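# Mount the bracket on the wired unit's studs

## Task

Place the bracket on the wired unit so that each of the two studs passes through one of the bracket's ears and both ears lie flat against the bosses. The unit must remain entirely on the foam block. At the end, neither hand may be in contact with the bracket, the unit or the block.

## Robot and tools

ROBOT. Two arms work in a physics simulation. left_arm carries a left hand and stands on the +y side. right_arm carries a right hand. The calibrated base poses in the scene frame are: left_arm at (-0.025, +0.314, +0.039) m, quat_wxyz (+1.000, 0, 0, +0.019); right_arm at (+0.036, -0.300, 0) m, quat_wxyz (+1.000, 0, 0, +0.008). A two-camera stand is bolted to the floor behind the arms.

SCENE FRAME. The origin is at table-top height, halfway between the nominal bases. +z points up and +x points out over the table. Reported positions and quaternions may be wrong by a few centimetres, and the error grows at long reach.

HAND POINT AXES. These are given for the right hand; the left hand is its mirror image. +z runs along the straight fingers toward the tips. +y points out of the palm face, which lies at y = -0.062. +x crosses the palm away from the thumb; on the left hand +x points toward the thumb, so the mast x values flip sign. The knuckles are at z = -0.017 and straight fingertips reach about 0.139 m beyond them. The index finger lies 0.023 m to the thumb side, the middle finger 0.023 m and the ring finger 0.068 m to the other side. A rigid mast at the wrist, on the palm side (x +0.05 to +0.10, z -0.16 to -0.11, out to y = +0.06), can strike objects. Only the final 0.03 m of each digit is rubber. The right elbow sags under load, so command a little high.

execute_actions(actions, cameras). actions is a list of actions. Each action is a table of at most 15 rows, one row per 1/30 s step, and covers 0.5 s. If a table has fewer rows, its last row repeats until the 15 steps are used up. Each row has 48 numbers, all in [-1, 1], and covers both arms even when only one moves:
- positions 1-6: left_arm dx, dy, dz, rx, ry, rz
- positions 7-22: the 16 left hand motors
- positions 23-24: left current_limit, speed
- positions 25-48: the same 24 values for right_arm
The motor order is index_mcp, index_abd, index_pip, index_dip, middle_mcp, middle_abd, middle_pip, middle_dip, ring_mcp, ring_abd, ring_pip, ring_dip, thumb_cmc, thumb_axl, thumb_mcp, thumb_ipl. This same order is used in hand_goal, hand_measured, hand_current_ma and hand_state.

ARM NUMBERS. These are offsets, not poses. They are measured from the arm's Hand target as it was when the action began, along that target's own axes. Every row is relative to that starting target, not to the row before it. Sending the same offset again moves the arm further. 1.0 equals 0.6 m of translation or 180 degrees of rotation. rx, ry and rz together form a single rotation vector. All zeros re-requests the current target.

HAND NUMBERS. These are absolute goal angles, scaled linearly between each hinge's stops, so 0 is a real position and not 'no change'. To hold a hand steady, echo back its hand_goal, hand_current_limit and hand_speed. The table gives each hinge's angle at +1 and -1, then the value where it is straight:
- _mcp: +128 / -18, straight at -0.75
- _abd: +60 / -60, straight at 0 (sideways, away from the thumb)
- _pip: +108 / -29, straight at -0.58
- _dip: +117 / -21, straight at -0.70
- thumb_cmc: +120 / -20, straight at -0.71 (swings the thumb in front of the palm)
- thumb_axl: +140 / -27, straight at -0.68 (rolls the thumb)
- thumb_mcp: +109 / -69, straight at -0.23
- thumb_ipl: +108 / -77, straight at -0.17
current_limit runs linearly from 0 mA at -1 to 550 mA at +1, with a floor of 11 mA. speed sets the hinge rate to (speed+1)/2 of 8.5 rad/s. At the start these are +0.4 and -0.6. Both stay as last written. A finger presses only while its goal lies past the object's surface.

cameras: a list of names (cam_head_left, cam_head_right, cam_high) or ["all"]. Images are returned only when actions is empty or cameras names some. An unknown name makes the call invalid.

zoom_image(camera, region). region is [x0, y0, x1, y1] in pixels of that camera's most recent full image, origin at the top left, at most 504 by 504. All three cameras are 896x504. Calibration K and T_world_to_cam are supplied but may be slightly off.

finished_scene(scene=1). Ends the scene permanently. Call it only once the bracket is seated and both hands are clear.

RESULTS. Each arm reports:
- end_effector_position (m) and end_effector_quat_wxyz, in the scene frame
- Hand target: the last commanded pose after clipping; the next offsets start from here
- joint positions, velocities and torques (torques carry offsets and noise)
- hand_goal, hand_measured, hand_current_ma, hand_current_limit, hand_speed
- hand_state for each motor: moving, goal, blocked or overload
A Joint velocities line may say 'within noise' or be omitted. A call returns once the robot is still, or 3 s after its last action.

MOTION NOTES. Commanded orientation is clipped to within 40 degrees of the measured orientation. Arms often stop short of the target. Waiting will not fix this; send another action, or add the missing distance as an offset. Very small moves may not begin. To release a push, command the target back past the hand point. With the wrist near the first joint's axis, a small move can swing the whole arm.

AVOID:
- dropping parts, releasing them while moving, slamming, or hard hits on fixed or heavy objects
- anything falling off the table
- any contact between the two arms, including one hand gripping the other's fingers
- a motor drawing 495 mA or more for 5 s: it shuts down for 10 s
- holding loads or stretching an arm out for too long: at 100 °C that arm drops (OVER-TEMPERATURE FAULT), and MOTOR HOT warns at 85 °C
Loose objects may occasionally be nudged by outside disturbances. The scene continues to run while you think.

Each tool is called by a JSON object that holds its "fn" and its "kwargs", one argument or row to a line.

## Session

{"fn": "execute_actions", "kwargs": {
  "actions": []
}}

Scene clock: 0.00 s.
left_arm: end_effector_position=(+0.4821, +0.4405, +0.3032) hand_goal=(-0.754, +0.000, -0.576, -0.696, -0.754, +0.000, -0.576, -0.696, -0.754, +0.000, -0.576, -0.696, -0.714, -0.678, -0.226, -0.168) hand_measured=(-0.754, +0.000, -0.576, -0.696, -0.754, +0.000, -0.576, -0.696, -0.754, +0.000, -0.576, -0.696, -0.714, -0.678, -0.226, -0.168) hand_current_ma=(+0, +0, +0, +0, +0, +0, +0, +0, +0, +0, +0, +0, +0, +0, +0, +0) hand_state=(goal, goal, goal, goal, goal, goal, goal, goal, goal, goal, goal, goal, goal, goal, goal, goal) hand_current_limit=0.40 hand_speed=-0.60 end_effector_quat_wxyz=(+0.042, -0.101, +0.993, +0.048) | right_arm: end_effector_position=(+0.3247, -0.3963, +0.2028) hand_goal=(-0.754, +0.000, -0.576, -0.696, -0.754, +0.000, -0.576, -0.696, -0.754, +0.000, -0.576, -0.696, -0.714, -0.678, -0.226, -0.168) hand_measured=(-0.754, +0.000, -0.576, -0.696, -0.754, +0.000, -0.576, -0.696, -0.754, +0.000, -0.576, -0.696, -0.714, -0.678, -0.226, -0.168) hand_current_ma=(+0, +0, +0, +0, +0, +0, +0, +0, +0, +0, +0, +0, +0, +0, +0, +0) hand_state=(goal, goal, goal, goal, goal, goal, goal, goal, goal, goal, goal, goal, goal, goal, goal, goal) hand_current_limit=0.40 hand_speed=-0.60 end_effector_quat_wxyz=(+0.188, +0.385, +0.900, +0.082)
Joint positions: left_arm=[0.019 1.725 1.751 -1.517 -0.099 -1.713] | right_arm=[-0.766 0.784 0.667 -1.144 -0.278 -1.467]
Joint velocities: within noise
Joint torques (N m): no reading
Heat: left arm: hottest elbow 34 °C; right arm: hottest waist 30 °C.
Hand target: left_arm +0.4879, +0.4408, +0.3057; +0.047, -0.102, +0.993, +0.047 | right_arm +0.3299, -0.4012, +0.2166; +0.203, +0.382, +0.898, +0.077

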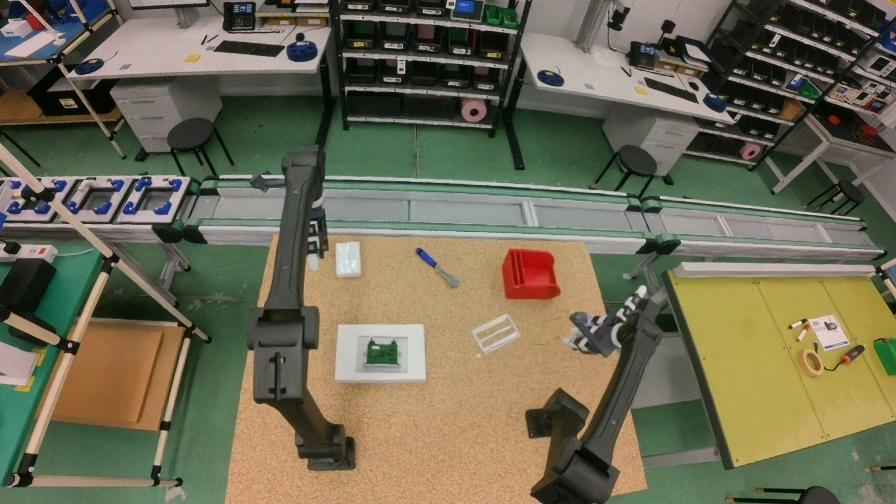

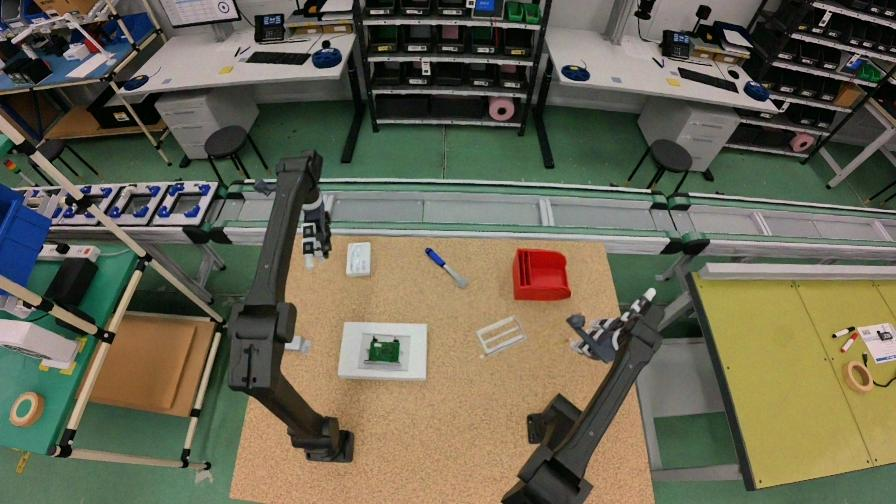

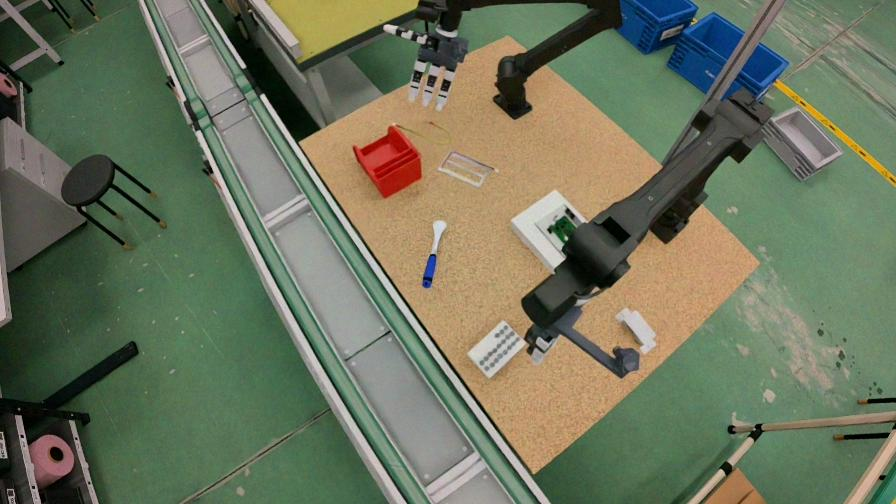

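{"fn": "zoom_image", "kwargs": {
  "camera": "cam_high",
  "region": [560, 280, 700, 380]
}}

{"fn": "zoom_image", "kwargs": {
  "camera": "cam_head_left",
  "region": [320, 310, 440, 395]
}}

{"fn": "zoom_image", "kwargs": {
  "camera": "cam_head_right",
  "region": [260, 310, 440, 400]
}}

{"fn": "zoom_image", "kwargs": {
  "camera": "cam_high",
  "region": [490, 170, 630, 290]
}}

Scaled by 3.600 from the camera's 896x504 image, which has a finer 1280x720 frame.

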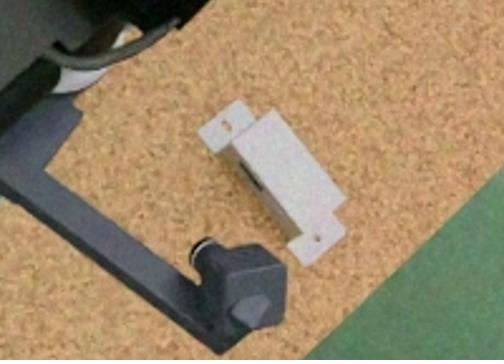

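Scaled by 4.200 from the camera's 896x504 image, which has a finer 1280x720 frame.

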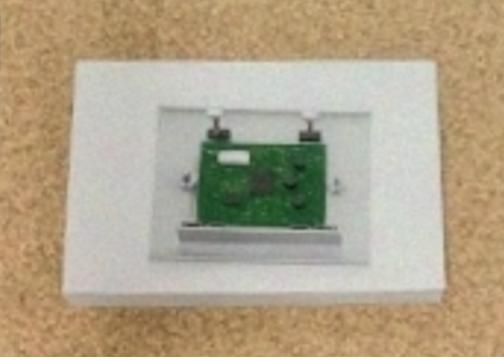

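Scaled by 2.800 from the camera's 896x504 image, which has a finer 1280x720 frame.

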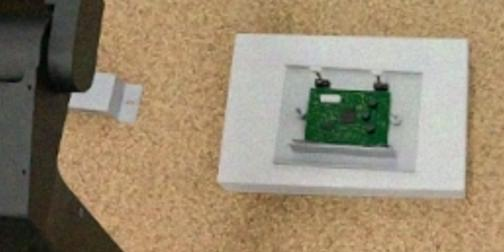

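Scaled by 3.600 from the camera's 896x504 image, which has a finer 1280x720 frame.

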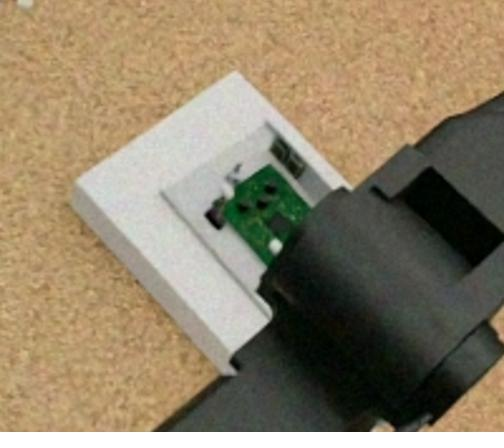

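{"fn": "execute_actions", "kwargs": {
  "actions": [
    [[0,0,-0.15,0,0,-0.2,-0.754,0,-0.576,-0.696,-0.754,0,-0.576,-0.696,-0.754,0,-0.576,-0.696,-0.714,-0.678,-0.226,-0.168,0.4,-0.6,0,0,0,0,0,0,-0.754,0,-0.576,-0.696,-0.754,0,-0.576,-0.696,-0.754,0,-0.576,-0.696,-0.714,-0.678,-0.226,-0.168,0.4,-0.6]]
  ]
}}

Scene clock: 84.00 s.
left_arm: end_effector_position=(+0.4765, +0.4281, +0.3945) hand_goal=(-0.754, +0.000, -0.576, -0.696, -0.754, +0.000, -0.576, -0.696, -0.754, +0.000, -0.576, -0.696, -0.714, -0.678, -0.226, -0.168) hand_measured=(-0.752, +0.000, -0.576, -0.696, -0.752, +0.000, -0.576, -0.696, -0.752, +0.000, -0.576, -0.696, -0.714, -0.678, -0.222, -0.168) hand_current_ma=(+0, +0, +0, +0, +0, +0, +0, +0, +0, +0, +0, +0, +0, +0, +2, +0) hand_state=(goal, goal, goal, goal, goal, goal, goal, goal, goal, goal, goal, goal, goal, goal, goal, goal) hand_current_limit=0.40 hand_speed=-0.60 end_effector_quat_wxyz=(+0.097, -0.291, +0.952, +0.004) | right_arm: end_effector_position=(+0.3247, -0.3963, +0.2028) hand_goal=(-0.754, +0.000, -0.576, -0.696, -0.754, +0.000, -0.576, -0.696, -0.754, +0.000, -0.576, -0.696, -0.714, -0.678, -0.226, -0.168) hand_measured=(-0.754, +0.000, -0.576, -0.696, -0.754, +0.000, -0.576, -0.696, -0.754, +0.000, -0.576, -0.696, -0.714, -0.678, -0.224, -0.168) hand_current_ma=(+0, +0, +0, +0, +0, +0, +0, +0, +0, +0, +0, +0, +0, +0, +2, +0) hand_state=(goal, goal, goal, goal, goal, goal, goal, goal, goal, goal, goal, goal, goal, goal, goal, goal) hand_current_limit=0.40 hand_speed=-0.60 end_effector_quat_wxyz=(+0.188, +0.385, +0.900, +0.082)
Joint positions: left_arm=[0.046 1.759 2.07 -1.692 -0.048 -2.075] | right_arm=[-0.766 0.784 0.667 -1.144 -0.278 -1.467]
Joint torques (N m): left_arm=[0.21 -19.08 12.63 0.34 -0.09 -0.09] | right_arm=[-2.02 -3.19 11.37 0.87 -0.52 0]
Heat: left arm: hottest elbow 39 °C; right arm: hottest elbow 32 °C.
Hand target: left_arm +0.4803, +0.4314, +0.3949; +0.060, -0.403, +0.913, +0.030 | right_arm +0.3299, -0.4012, +0.2166; +0.203, +0.382, +0.898, +0.077
Off the commanded pose: left_arm 0.005 m, 15 deg | right_arm 0.016 m, 2 deg.
joint sent to its limit (left arm) — joint 4 (wrist pitch), lower limit; joint 6 (wrist roll), lower limit. The joint targets are off in orientation, not in position.

{"fn": "execute_actions", "kwargs": {
  "actions": [
    [[0,0,0,0,0,0.2,-0.754,0,-0.576,-0.696,-0.754,0,-0.576,-0.696,-0.754,0,-0.576,-0.696,-0.714,-0.678,-0.226,-0.168,0.4,-0.6,0,0,0,0,0,0,-0.754,0,-0.576,-0.696,-0.754,0,-0.576,-0.696,-0.754,0,-0.576,-0.696,-0.714,-0.678,-0.226,-0.168,0.4,-0.6]],
    [[0,0,0,0,0,0.2,-0.754,0,-0.576,-0.696,-0.754,0,-0.576,-0.696,-0.754,0,-0.576,-0.696,-0.714,-0.678,-0.226,-0.168,0.4,-0.6,0,0,0,0,0,0,-0.754,0,-0.576,-0.696,-0.754,0,-0.576,-0.696,-0.754,0,-0.576,-0.696,-0.714,-0.678,-0.226,-0.168,0.4,-0.6]],
    [[0,0,0,0,0,0.2,-0.754,0,-0.576,-0.696,-0.754,0,-0.576,-0.696,-0.754,0,-0.576,-0.696,-0.714,-0.678,-0.226,-0.168,0.4,-0.6,0,0,0,0,0,0,-0.754,0,-0.576,-0.696,-0.754,0,-0.576,-0.696,-0.754,0,-0.576,-0.696,-0.714,-0.678,-0.226,-0.168,0.4,-0.6]]
  ],
  "cameras": ["all"]
}}

Scene clock: 110.50 s.
left_arm: end_effector_position=(+0.4761, +0.4298, +0.4033) hand_goal=(-0.754, +0.000, -0.576, -0.696, -0.754, +0.000, -0.576, -0.696, -0.754, +0.000, -0.576, -0.696, -0.714, -0.678, -0.226, -0.168) hand_measured=(-0.754, +0.002, -0.576, -0.696, -0.754, +0.002, -0.576, -0.696, -0.754, +0.002, -0.576, -0.696, -0.716, -0.678, -0.222, -0.168) hand_current_ma=(+0, +0, +0, +0, +0, +0, +0, +0, +0, +0, +0, +0, -1, +0, +2, +0) hand_state=(goal, goal, goal, goal, goal, goal, goal, goal, goal, goal, goal, goal, goal, goal, goal, goal) hand_current_limit=0.40 hand_speed=-0.60 end_effector_quat_wxyz=(+0.012, +0.495, +0.866, +0.069) | right_arm: end_effector_position=(+0.3247, -0.3963, +0.2028) hand_goal=(-0.754, +0.000, -0.576, -0.696, -0.754, +0.000, -0.576, -0.696, -0.754, +0.000, -0.576, -0.696, -0.714, -0.678, -0.226, -0.168) hand_measured=(-0.754, +0.000, -0.576, -0.696, -0.754, +0.000, -0.576, -0.696, -0.754, +0.000, -0.576, -0.696, -0.714, -0.678, -0.224, -0.168) hand_current_ma=(+0, +0, +0, +0, +0, +0, +0, +0, +0, +0, +0, +0, +0, +0, +2, +0) hand_state=(goal, goal, goal, goal, goal, goal, goal, goal, goal, goal, goal, goal, goal, goal, goal, goal) hand_current_limit=0.40 hand_speed=-0.60 end_effector_quat_wxyz=(+0.188, +0.385, +0.900, +0.082)
Joint positions: left_arm=[0.045 1.455 1.673 -1.69 -0.1 -0.443] | right_arm=[-0.766 0.784 0.667 -1.144 -0.278 -1.467]
Joint torques (N m): left_arm=[-0.15 -14.15 9.02 1.17 -0.07 0.23] | right_arm=[-2.08 -3.14 11.36 0.87 -0.52 0]
Heat: left arm: hottest elbow 39 °C; right arm: hottest elbow 32 °C.
Hand target: left_arm +0.4803, +0.4316, +0.3949; +0.010, +0.501, +0.863, +0.066 | right_arm +0.3299, -0.4012, +0.2166; +0.203, +0.382, +0.898, +0.077
Off the commanded pose: left_arm 0.010 m, 1 deg | right_arm 0.016 m, 2 deg.

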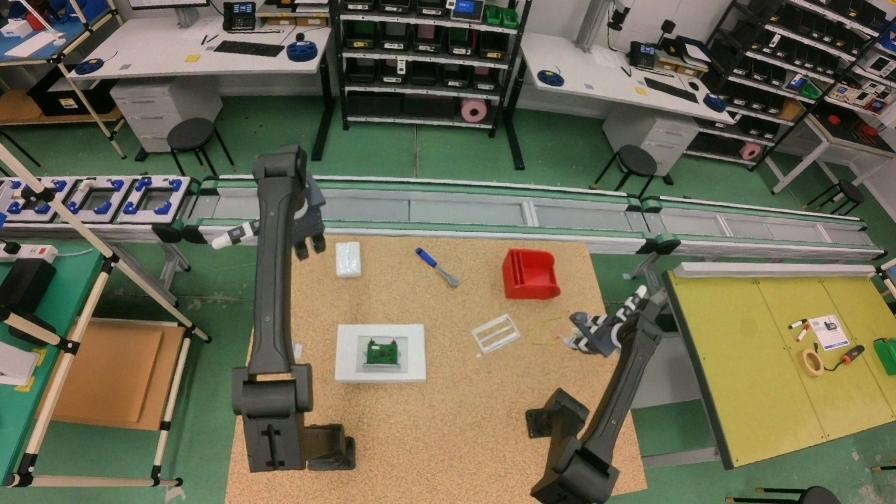

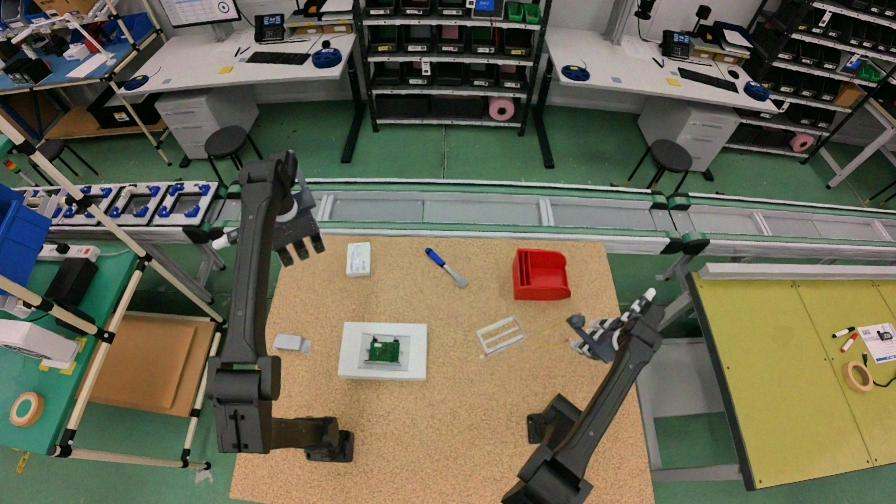

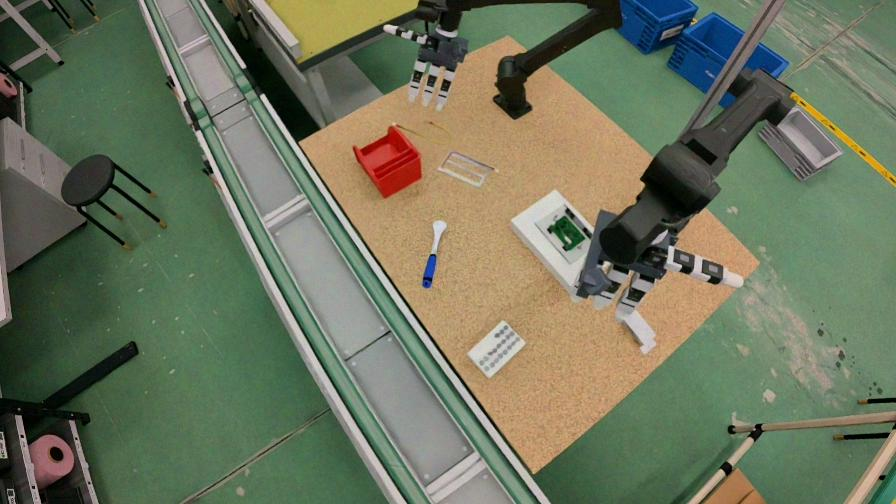

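{"fn": "zoom_image", "kwargs": {
  "camera": "cam_high",
  "region": [500, 180, 620, 300]
}}

{"fn": "zoom_image", "kwargs": {
  "camera": "cam_head_right",
  "region": [265, 325, 325, 365]
}}

{"fn": "zoom_image", "kwargs": {
  "camera": "cam_high",
  "region": [540, 190, 600, 250]
}}

{"fn": "zoom_image", "kwargs": {
  "camera": "cam_head_right",
  "region": [350, 325, 420, 380]
}}

Scaled by 4.200 from the camera's 896x504 image, which has a finer 1280x720 frame.

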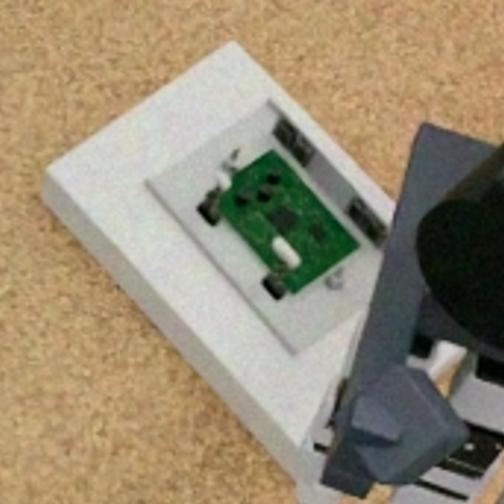

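Scaled by 8.400 from the camera's 896x504 image, which has a finer 1280x720 frame.

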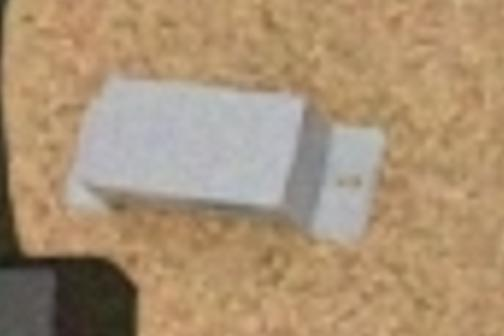

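Scaled by 8.400 from the camera's 896x504 image, which has a finer 1280x720 frame.

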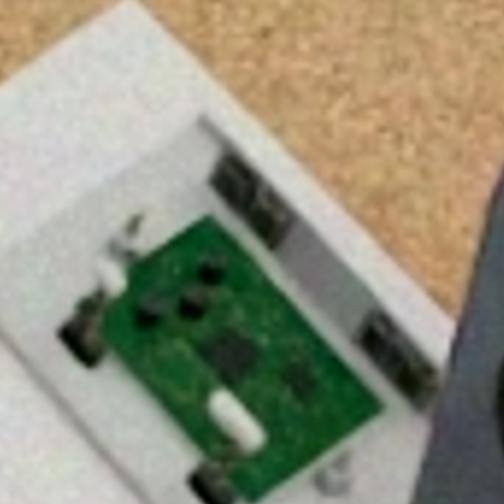

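Scaled by 7.200 from the camera's 896x504 image, which has a finer 1280x720 frame.

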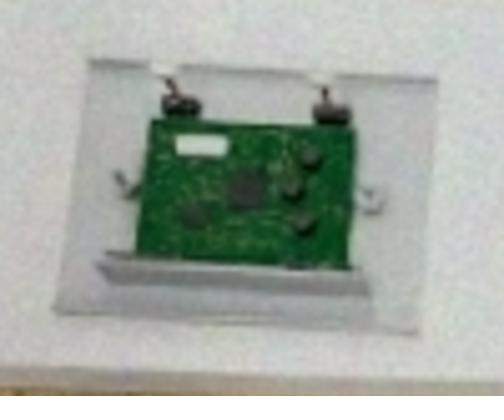

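{"fn": "zoom_image", "kwargs": {
  "camera": "cam_head_left",
  "region": [355, 330, 410, 375]
}}

{"fn": "zoom_image", "kwargs": {
  "camera": "cam_head_right",
  "region": [360, 330, 410, 375]
}}

{"fn": "zoom_image", "kwargs": {
  "camera": "cam_high",
  "region": [540, 200, 590, 255]
}}

Scaled by 9.164 from the camera's 896x504 image, which has a finer 1280x720 frame.

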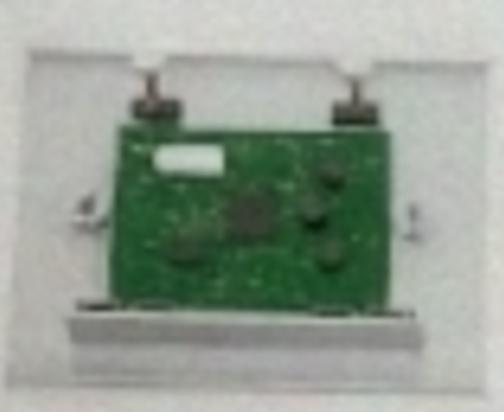

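Scaled by 10.080 from the camera's 896x504 image, which has a finer 1280x720 frame.

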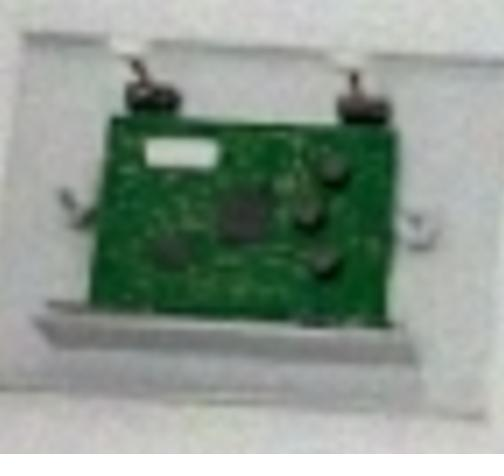

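Scaled by 9.164 from the camera's 896x504 image, which has a finer 1280x720 frame.

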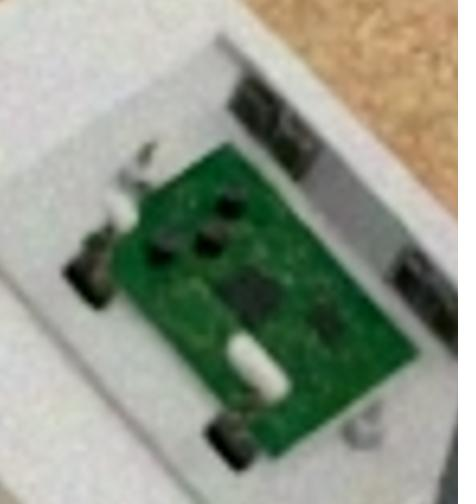

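{"fn": "zoom_image", "kwargs": {
  "camera": "cam_high",
  "region": [610, 300, 660, 360]
}}

{"fn": "zoom_image", "kwargs": {
  "camera": "cam_head_right",
  "region": [270, 325, 315, 360]
}}

Scaled by 8.400 from the camera's 896x504 image, which has a finer 1280x720 frame.

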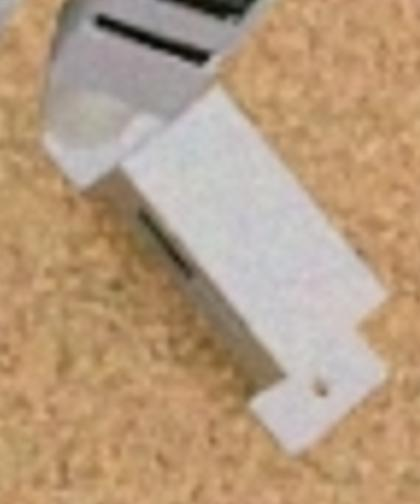

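Scaled by 11.200 from the camera's 896x504 image, which has a finer 1280x720 frame.

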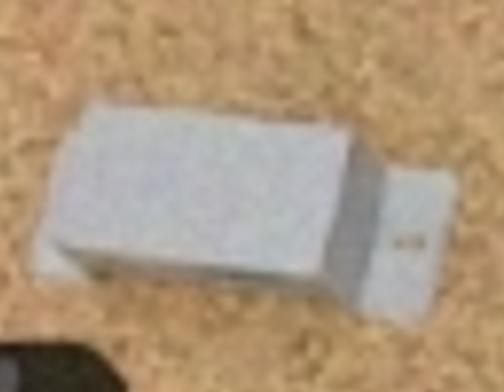

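{"fn": "zoom_image", "kwargs": {
  "camera": "cam_high",
  "region": [544, 208, 566, 236]
}}

{"fn": "zoom_image", "kwargs": {
  "camera": "cam_high",
  "region": [560, 230, 590, 260]
}}

{"fn": "zoom_image", "kwargs": {
  "camera": "cam_head_left",
  "region": [355, 330, 383, 365]
}}

{"fn": "zoom_image", "kwargs": {
  "camera": "cam_head_left",
  "region": [383, 330, 411, 365]
}}

Scaled by 18.000 from the camera's 896x504 image, which has a finer 1280x720 frame.

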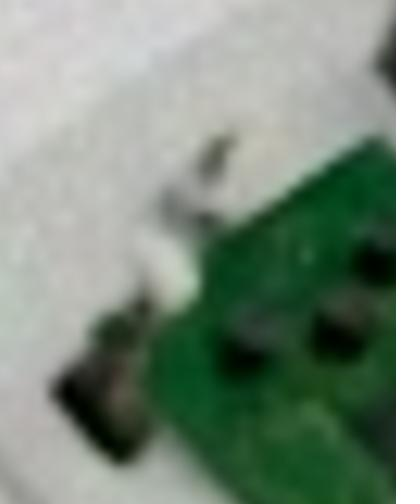

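Scaled by 16.800 from the camera's 896x504 image, which has a finer 1280x720 frame.

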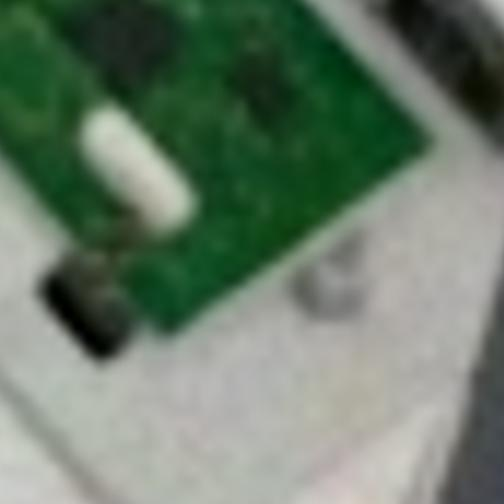

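Scaled by 14.400 from the camera's 896x504 image, which has a finer 1280x720 frame.

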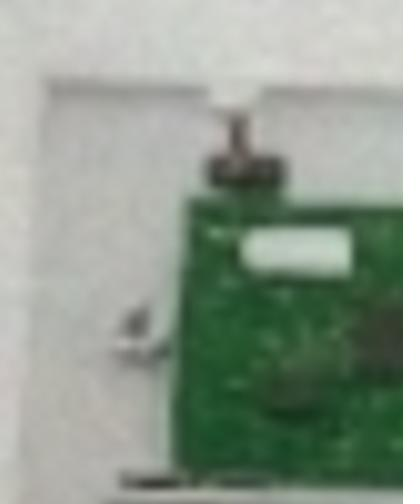

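Scaled by 14.400 from the camera's 896x504 image, which has a finer 1280x720 frame.

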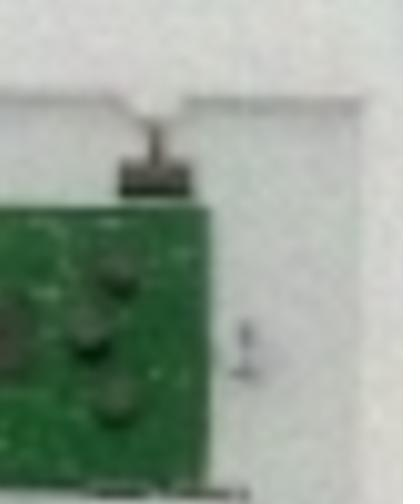

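{"fn": "execute_actions", "kwargs": {
  "actions": [
    [[0,0,0,0.0345,-0.0255,0.1645,-0.754,-0.15,-0.576,-0.696,0.068,0,0.299,0.174,-0.754,0.15,-0.576,-0.696,-0.714,-0.678,-0.226,-0.168,0.4,-0.6,0,0,0,0,0,0,-0.754,0,-0.576,-0.696,-0.754,0,-0.576,-0.696,-0.754,0,-0.576,-0.696,-0.714,-0.678,-0.226,-0.168,0.4,-0.6]],
    [[0.067,-0.108,0.05,0,0,0,-0.754,-0.15,-0.576,-0.696,0.068,0,0.299,0.174,-0.754,0.15,-0.576,-0.696,-0.714,-0.678,-0.226,-0.168,0.4,-0.6,0,0,0,0,0,0,-0.754,0,-0.576,-0.696,-0.754,0,-0.576,-0.696,-0.754,0,-0.576,-0.696,-0.714,-0.678,-0.226,-0.168,0.4,-0.6]],
    [[0.067,-0.108,0.1,0,0,0,-0.754,-0.15,-0.576,-0.696,0.068,0,0.299,0.174,-0.754,0.15,-0.576,-0.696,-0.714,-0.678,-0.226,-0.168,0.4,-0.6,0,0,0,0,0,0,-0.754,0,-0.576,-0.696,-0.754,0,-0.576,-0.696,-0.754,0,-0.576,-0.696,-0.714,-0.678,-0.226,-0.168,0.4,-0.6]]
  ],
  "cameras": ["all"]
}}

Scene clock: 323.43 s.
left_arm: end_effector_position=(+0.3451, +0.5165, +0.3018) hand_goal=(-0.754, -0.150, -0.576, -0.696, +0.068, +0.000, +0.298, +0.174, -0.754, +0.150, -0.576, -0.696, -0.714, -0.678, -0.226, -0.168) hand_measured=(-0.754, -0.148, -0.576, -0.696, +0.060, +0.000, +0.292, +0.172, -0.754, +0.148, -0.576, -0.696, -0.714, -0.678, -0.222, -0.168) hand_current_ma=(+0, +0, +0, +0, -5, +0, -2, -1, +0, +0, +0, +0, +0, +0, +2, +0) hand_state=(goal, goal, goal, goal, goal, goal, goal, goal, goal, goal, goal, goal, goal, goal, goal, goal) hand_current_limit=0.40 hand_speed=-0.60 end_effector_quat_wxyz=(-0.003, +0.697, +0.717, -0.008) | right_arm: end_effector_position=(+0.3247, -0.3963, +0.2028) hand_goal=(-0.754, +0.000, -0.576, -0.696, -0.754, +0.000, -0.576, -0.696, -0.754, +0.000, -0.576, -0.696, -0.714, -0.678, -0.226, -0.168) hand_measured=(-0.754, +0.000, -0.576, -0.696, -0.754, +0.000, -0.576, -0.696, -0.754, +0.000, -0.576, -0.696, -0.714, -0.678, -0.224, -0.168) hand_current_ma=(+0, +0, +0, +0, +0, +0, +0, +0, +0, +0, +0, +0, +0, +0, +2, +0) hand_state=(goal, goal, goal, goal, goal, goal, goal, goal, goal, goal, goal, goal, goal, goal, goal, goal) hand_current_limit=0.40 hand_speed=-0.60 end_effector_quat_wxyz=(+0.188, +0.385, +0.900, +0.082)
Joint positions: left_arm=[0.516 1.228 1.232 -1.591 -0.003 0.526] | right_arm=[-0.766 0.784 0.667 -1.144 -0.278 -1.467]
Joint torques (N m): left_arm=[-1.61 -10.52 10.18 1.05 0.12 0.19] | right_arm=[-2.08 -3.25 11.37 0.87 -0.52 0]
Heat: left arm: hottest elbow 38 °C; right arm: hottest elbow 34 °C.
Hand target: left_arm +0.3508, +0.5119, +0.3047; +0.001, +0.707, +0.707, +0.000 | right_arm +0.3299, -0.4012, +0.2166; +0.203, +0.382, +0.898, +0.077
Off the commanded pose: left_arm 0.008 m, 2 deg | right_arm 0.016 m, 2 deg.

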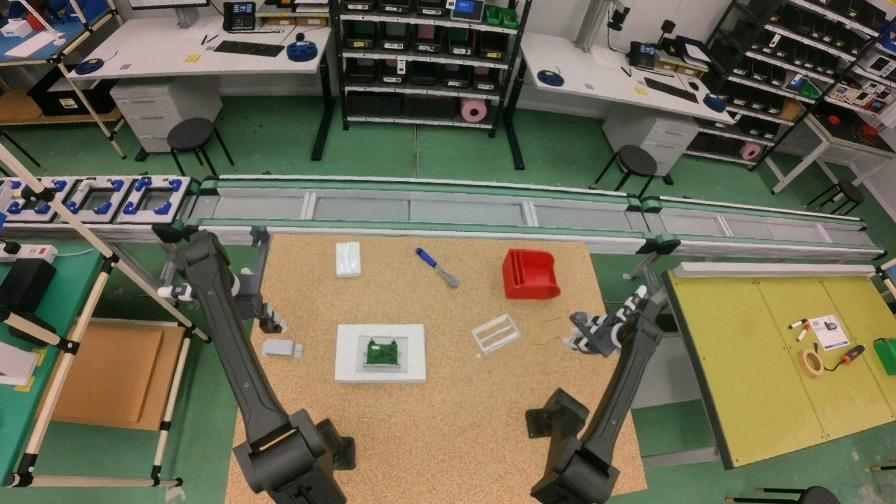

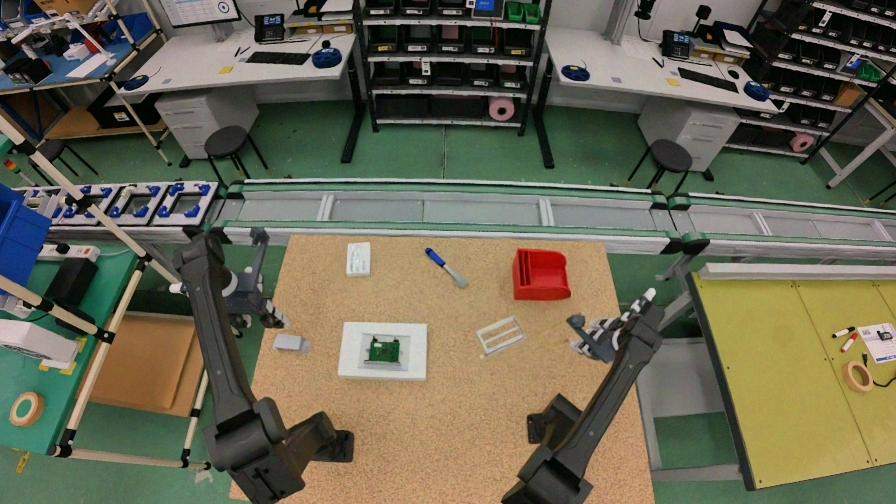

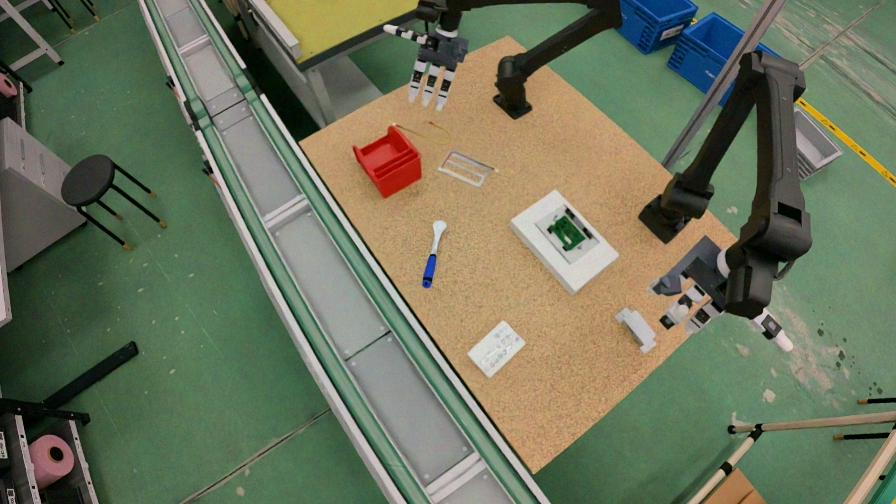

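{"fn": "execute_actions", "kwargs": {
  "actions": [
    [[0,0,0.1,0,0,0,-0.754,-0.15,-0.576,-0.696,0.068,0,0.299,0.174,-0.754,0.15,-0.576,-0.696,-0.714,-0.678,-0.226,-0.168,0.4,-0.6,0,0,0,0,0,0,-0.754,0,-0.576,-0.696,-0.754,0,-0.576,-0.696,-0.754,0,-0.576,-0.696,-0.714,-0.678,-0.226,-0.168,0.4,-0.6]],
    [[0,0,0.09,0,0,0,-0.754,-0.15,-0.576,-0.696,0.068,0,0.299,0.174,-0.754,0.15,-0.576,-0.696,-0.714,-0.678,-0.226,-0.168,0.4,-0.6,0,0,0,0,0,0,-0.754,0,-0.576,-0.696,-0.754,0,-0.576,-0.696,-0.754,0,-0.576,-0.696,-0.714,-0.678,-0.226,-0.168,0.4,-0.6]]
  ],
  "cameras": ["all"]
}}

{"fn": "zoom_image", "kwargs": {
  "camera": "cam_high",
  "region": [590, 270, 710, 370]
}}

{"fn": "zoom_image", "kwargs": {
  "camera": "cam_head_right",
  "region": [240, 280, 340, 370]
}}

{"fn": "zoom_image", "kwargs": {
  "camera": "cam_head_left",
  "region": [230, 290, 330, 380]
}}

Scene clock: 330.73 s.
left_arm: end_effector_position=(+0.3462, +0.5170, +0.1917) hand_goal=(-0.754, -0.150, -0.576, -0.696, +0.068, +0.000, +0.298, +0.174, -0.754, +0.150, -0.576, -0.696, -0.714, -0.678, -0.226, -0.168) hand_measured=(-0.752, -0.148, -0.576, -0.696, +0.062, +0.000, +0.294, +0.172, -0.752, +0.150, -0.576, -0.696, -0.714, -0.678, -0.222, -0.168) hand_current_ma=(+0, +0, +0, +0, -3, +0, -1, -1, +0, +0, +0, +0, +0, +0, +2, +0) hand_state=(goal, goal, goal, goal, goal, goal, goal, goal, goal, goal, goal, goal, goal, goal, goal, goal) hand_current_limit=0.40 hand_speed=-0.60 end_effector_quat_wxyz=(-0.002, +0.697, +0.717, -0.003) | right_arm: end_effector_position=(+0.3247, -0.3963, +0.2028) hand_goal=(-0.754, +0.000, -0.576, -0.696, -0.754, +0.000, -0.576, -0.696, -0.754, +0.000, -0.576, -0.696, -0.714, -0.678, -0.226, -0.168) hand_measured=(-0.754, +0.000, -0.576, -0.696, -0.754, +0.000, -0.576, -0.696, -0.754, +0.000, -0.576, -0.696, -0.714, -0.678, -0.224, -0.168) hand_current_ma=(+0, +0, +0, +0, +0, +0, +0, +0, +0, +0, +0, +0, +0, +0, +2, +0) hand_state=(goal, goal, goal, goal, goal, goal, goal, goal, goal, goal, goal, goal, goal, goal, goal, goal) hand_current_limit=0.40 hand_speed=-0.60 end_effector_quat_wxyz=(+0.188, +0.385, +0.900, +0.082)
Joint positions: left_arm=[0.516 1.269 0.972 -1.281 -0.003 0.527] | right_arm=[-0.766 0.784 0.667 -1.144 -0.278 -1.467]
Joint torques (N m): left_arm=[-1.55 -10.52 9.39 0.96 0.13 0.2] | right_arm=[-2.08 -3.19 11.37 0.9 -0.52 0]
Heat: left arm: hottest elbow 39 °C; right arm: hottest elbow 34 °C.
Hand target: left_arm +0.3509, +0.5118, +0.1907; +0.000, +0.707, +0.707, +0.000 | right_arm +0.3299, -0.4012, +0.2166; +0.203, +0.382, +0.898, +0.077
Off the commanded pose: left_arm 0.007 m, 2 deg | right_arm 0.016 m, 2 deg.

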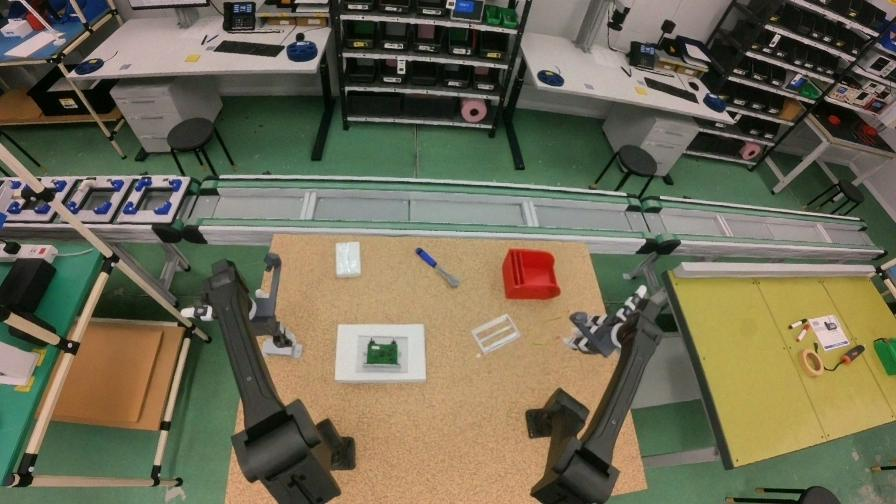

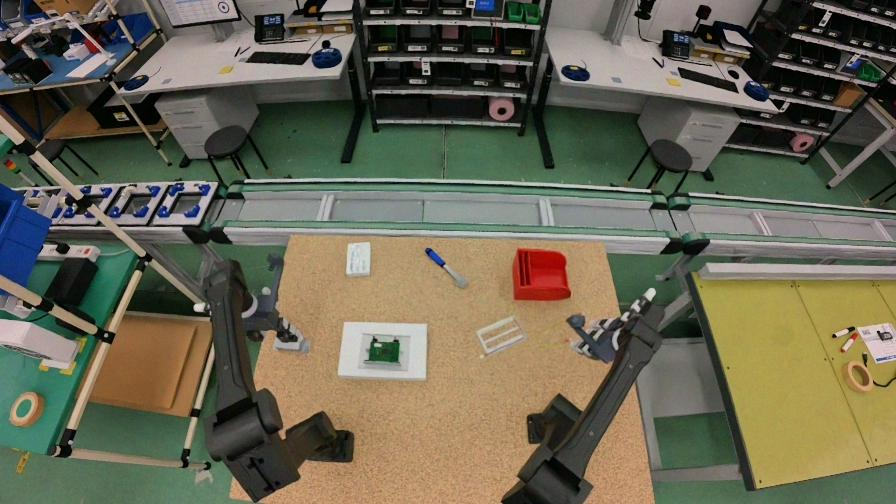

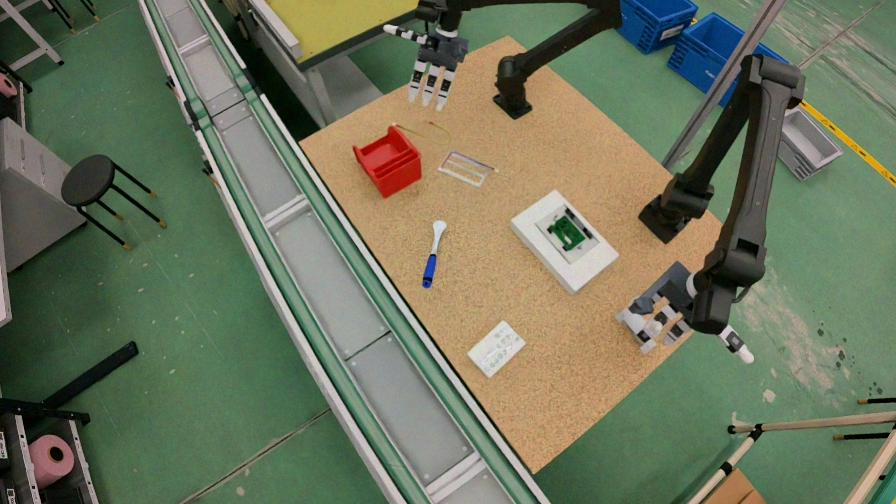

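Scaled by 4.200 from the camera's 896x504 image, which has a finer 1280x720 frame.

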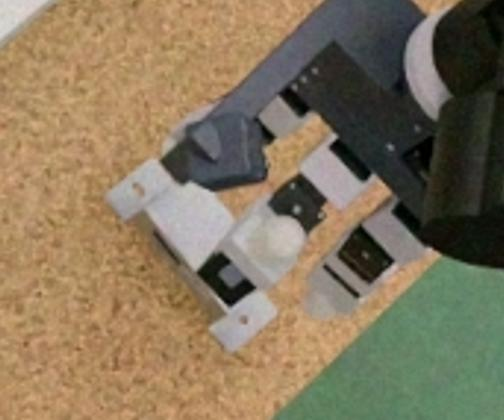

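Scaled by 5.040 from the camera's 896x504 image, which has a finer 1280x720 frame.

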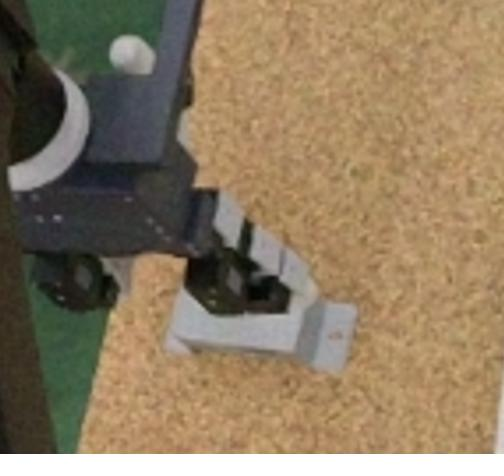

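Scaled by 5.040 from the camera's 896x504 image, which has a finer 1280x720 frame.

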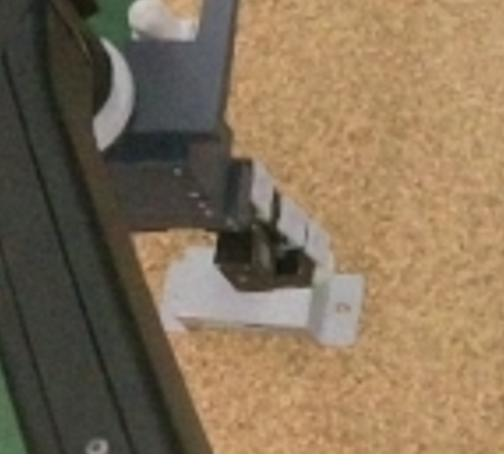

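{"fn": "execute_actions", "kwargs": {
  "actions": [
    [[-0.01,0.0067,0,0,0,0,-0.754,-0.2,-0.576,-0.696,0.068,0,0.299,0.174,-0.754,0.2,-0.576,-0.696,-0.714,-0.678,-0.226,-0.168,0.4,-0.6,0,0,0,0,0,0,-0.754,0,-0.576,-0.696,-0.754,0,-0.576,-0.696,-0.754,0,-0.576,-0.696,-0.714,-0.678,-0.226,-0.168,0.4,-0.6]],
    [[0,0,0.078,0,0,0,-0.754,-0.2,-0.576,-0.696,0.068,0,0.299,0.174,-0.754,0.2,-0.576,-0.696,-0.714,-0.678,-0.226,-0.168,0.4,-0.6,0,0,0,0,0,0,-0.754,0,-0.576,-0.696,-0.754,0,-0.576,-0.696,-0.754,0,-0.576,-0.696,-0.714,-0.678,-0.226,-0.168,0.4,-0.6]]
  ],
  "cameras": ["all"]
}}

{"fn": "zoom_image", "kwargs": {
  "camera": "cam_high",
  "region": [610, 290, 680, 360]
}}

{"fn": "zoom_image", "kwargs": {
  "camera": "cam_head_right",
  "region": [260, 310, 320, 360]
}}

{"fn": "zoom_image", "kwargs": {
  "camera": "cam_head_left",
  "region": [250, 310, 310, 360]
}}

Scene clock: 343.00 s.
left_arm: end_effector_position=(+0.3524, +0.5088, +0.1461) hand_goal=(-0.754, -0.200, -0.576, -0.696, +0.068, +0.000, +0.298, +0.174, -0.754, +0.200, -0.576, -0.696, -0.714, -0.678, -0.226, -0.168) hand_measured=(-0.754, -0.196, -0.576, -0.696, +0.062, +0.000, +0.294, +0.172, -0.754, +0.196, -0.576, -0.696, -0.714, -0.678, -0.222, -0.168) hand_current_ma=(+0, +1, +0, +0, -3, +0, -1, -1, +0, -1, +0, +0, +0, +0, +2, +0) hand_state=(goal, goal, goal, goal, goal, goal, goal, goal, goal, goal, goal, goal, goal, goal, goal, goal) hand_current_limit=0.40 hand_speed=-0.60 end_effector_quat_wxyz=(-0.001, +0.706, +0.709, -0.002) | right_arm: end_effector_position=(+0.3247, -0.3963, +0.2028) hand_goal=(-0.754, +0.000, -0.576, -0.696, -0.754, +0.000, -0.576, -0.696, -0.754, +0.000, -0.576, -0.696, -0.714, -0.678, -0.226, -0.168) hand_measured=(-0.754, +0.000, -0.576, -0.696, -0.754, +0.000, -0.576, -0.696, -0.754, +0.000, -0.576, -0.696, -0.714, -0.678, -0.224, -0.168) hand_current_ma=(+0, +0, +0, +0, +0, +0, +0, +0, +0, +0, +0, +0, +0, +0, +2, +0) hand_state=(goal, goal, goal, goal, goal, goal, goal, goal, goal, goal, goal, goal, goal, goal, goal, goal) hand_current_limit=0.40 hand_speed=-0.60 end_effector_quat_wxyz=(+0.188, +0.385, +0.900, +0.082)
Joint positions: left_arm=[0.493 1.319 0.888 -1.144 -0.001 0.527] | right_arm=[-0.766 0.784 0.667 -1.144 -0.278 -1.467]
Joint torques (N m): left_arm=[-1.44 -10.93 8.77 1.07 0.09 0.01] | right_arm=[-2.08 -3.19 11.37 0.84 -0.52 0]
Heat: left arm: hottest elbow 39 °C; right arm: hottest elbow 34 °C.
Hand target: left_arm +0.3550, +0.5057, +0.1439; +0.001, +0.707, +0.707, +0.000 | right_arm +0.3299, -0.4012, +0.2166; +0.203, +0.382, +0.898, +0.077
Off the commanded pose: left_arm 0.005 m, 0 deg | right_arm 0.016 m, 2 deg.

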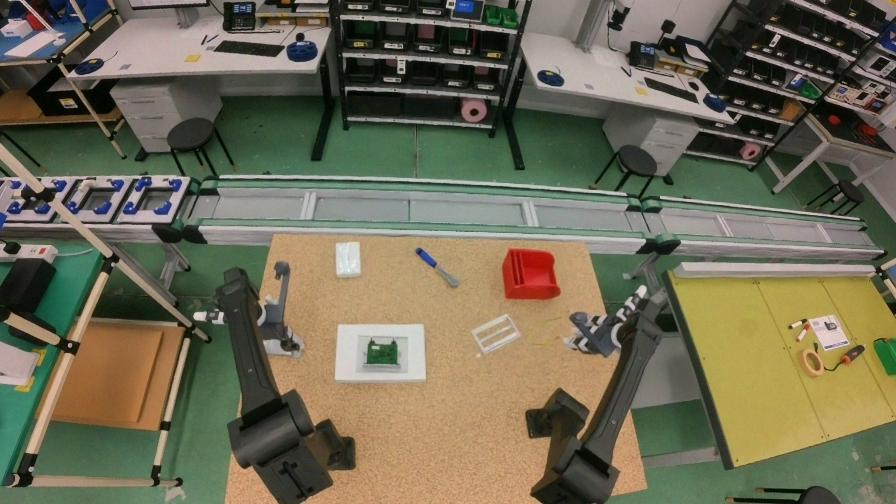

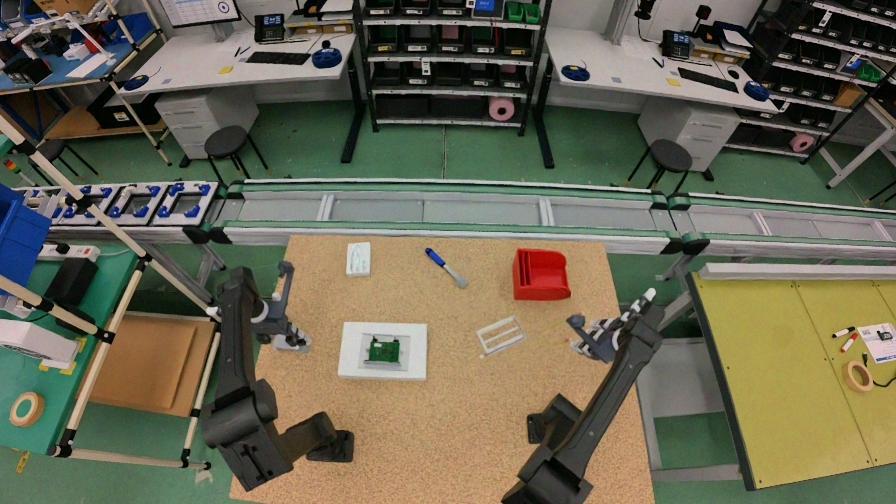

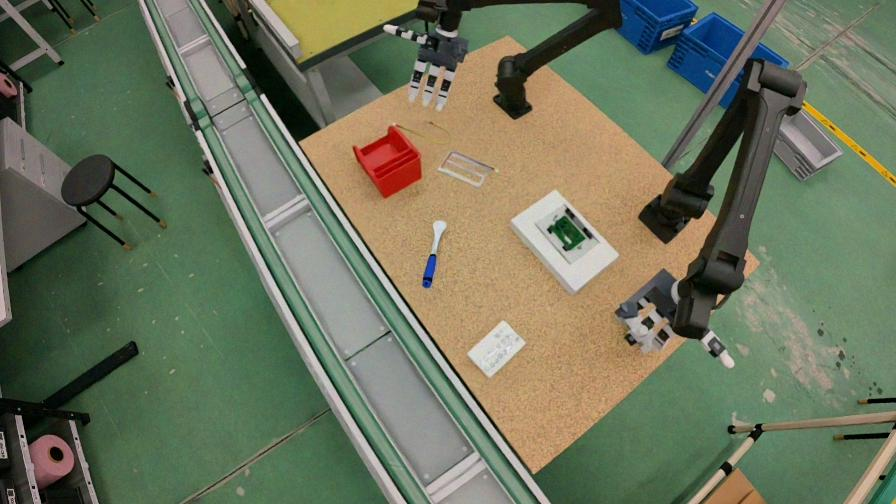

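Scaled by 7.200 from the camera's 896x504 image, which has a finer 1280x720 frame.

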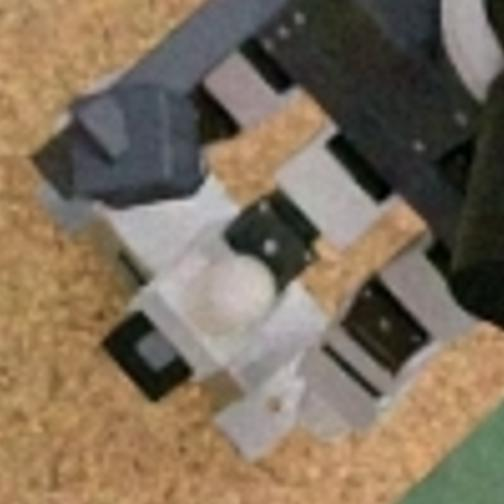

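Scaled by 8.400 from the camera's 896x504 image, which has a finer 1280x720 frame.

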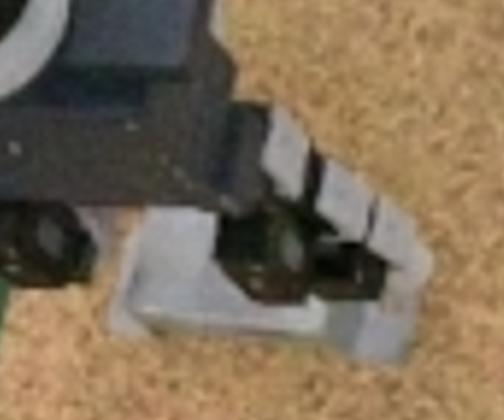

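Scaled by 8.400 from the camera's 896x504 image, which has a finer 1280x720 frame.

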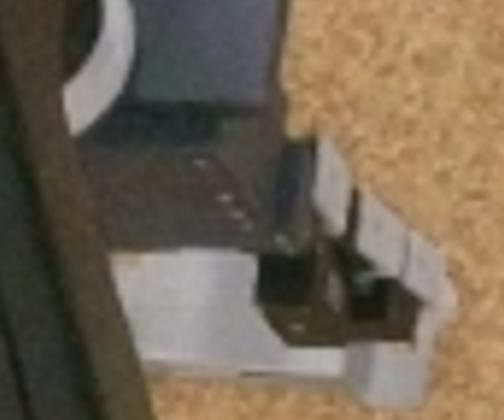

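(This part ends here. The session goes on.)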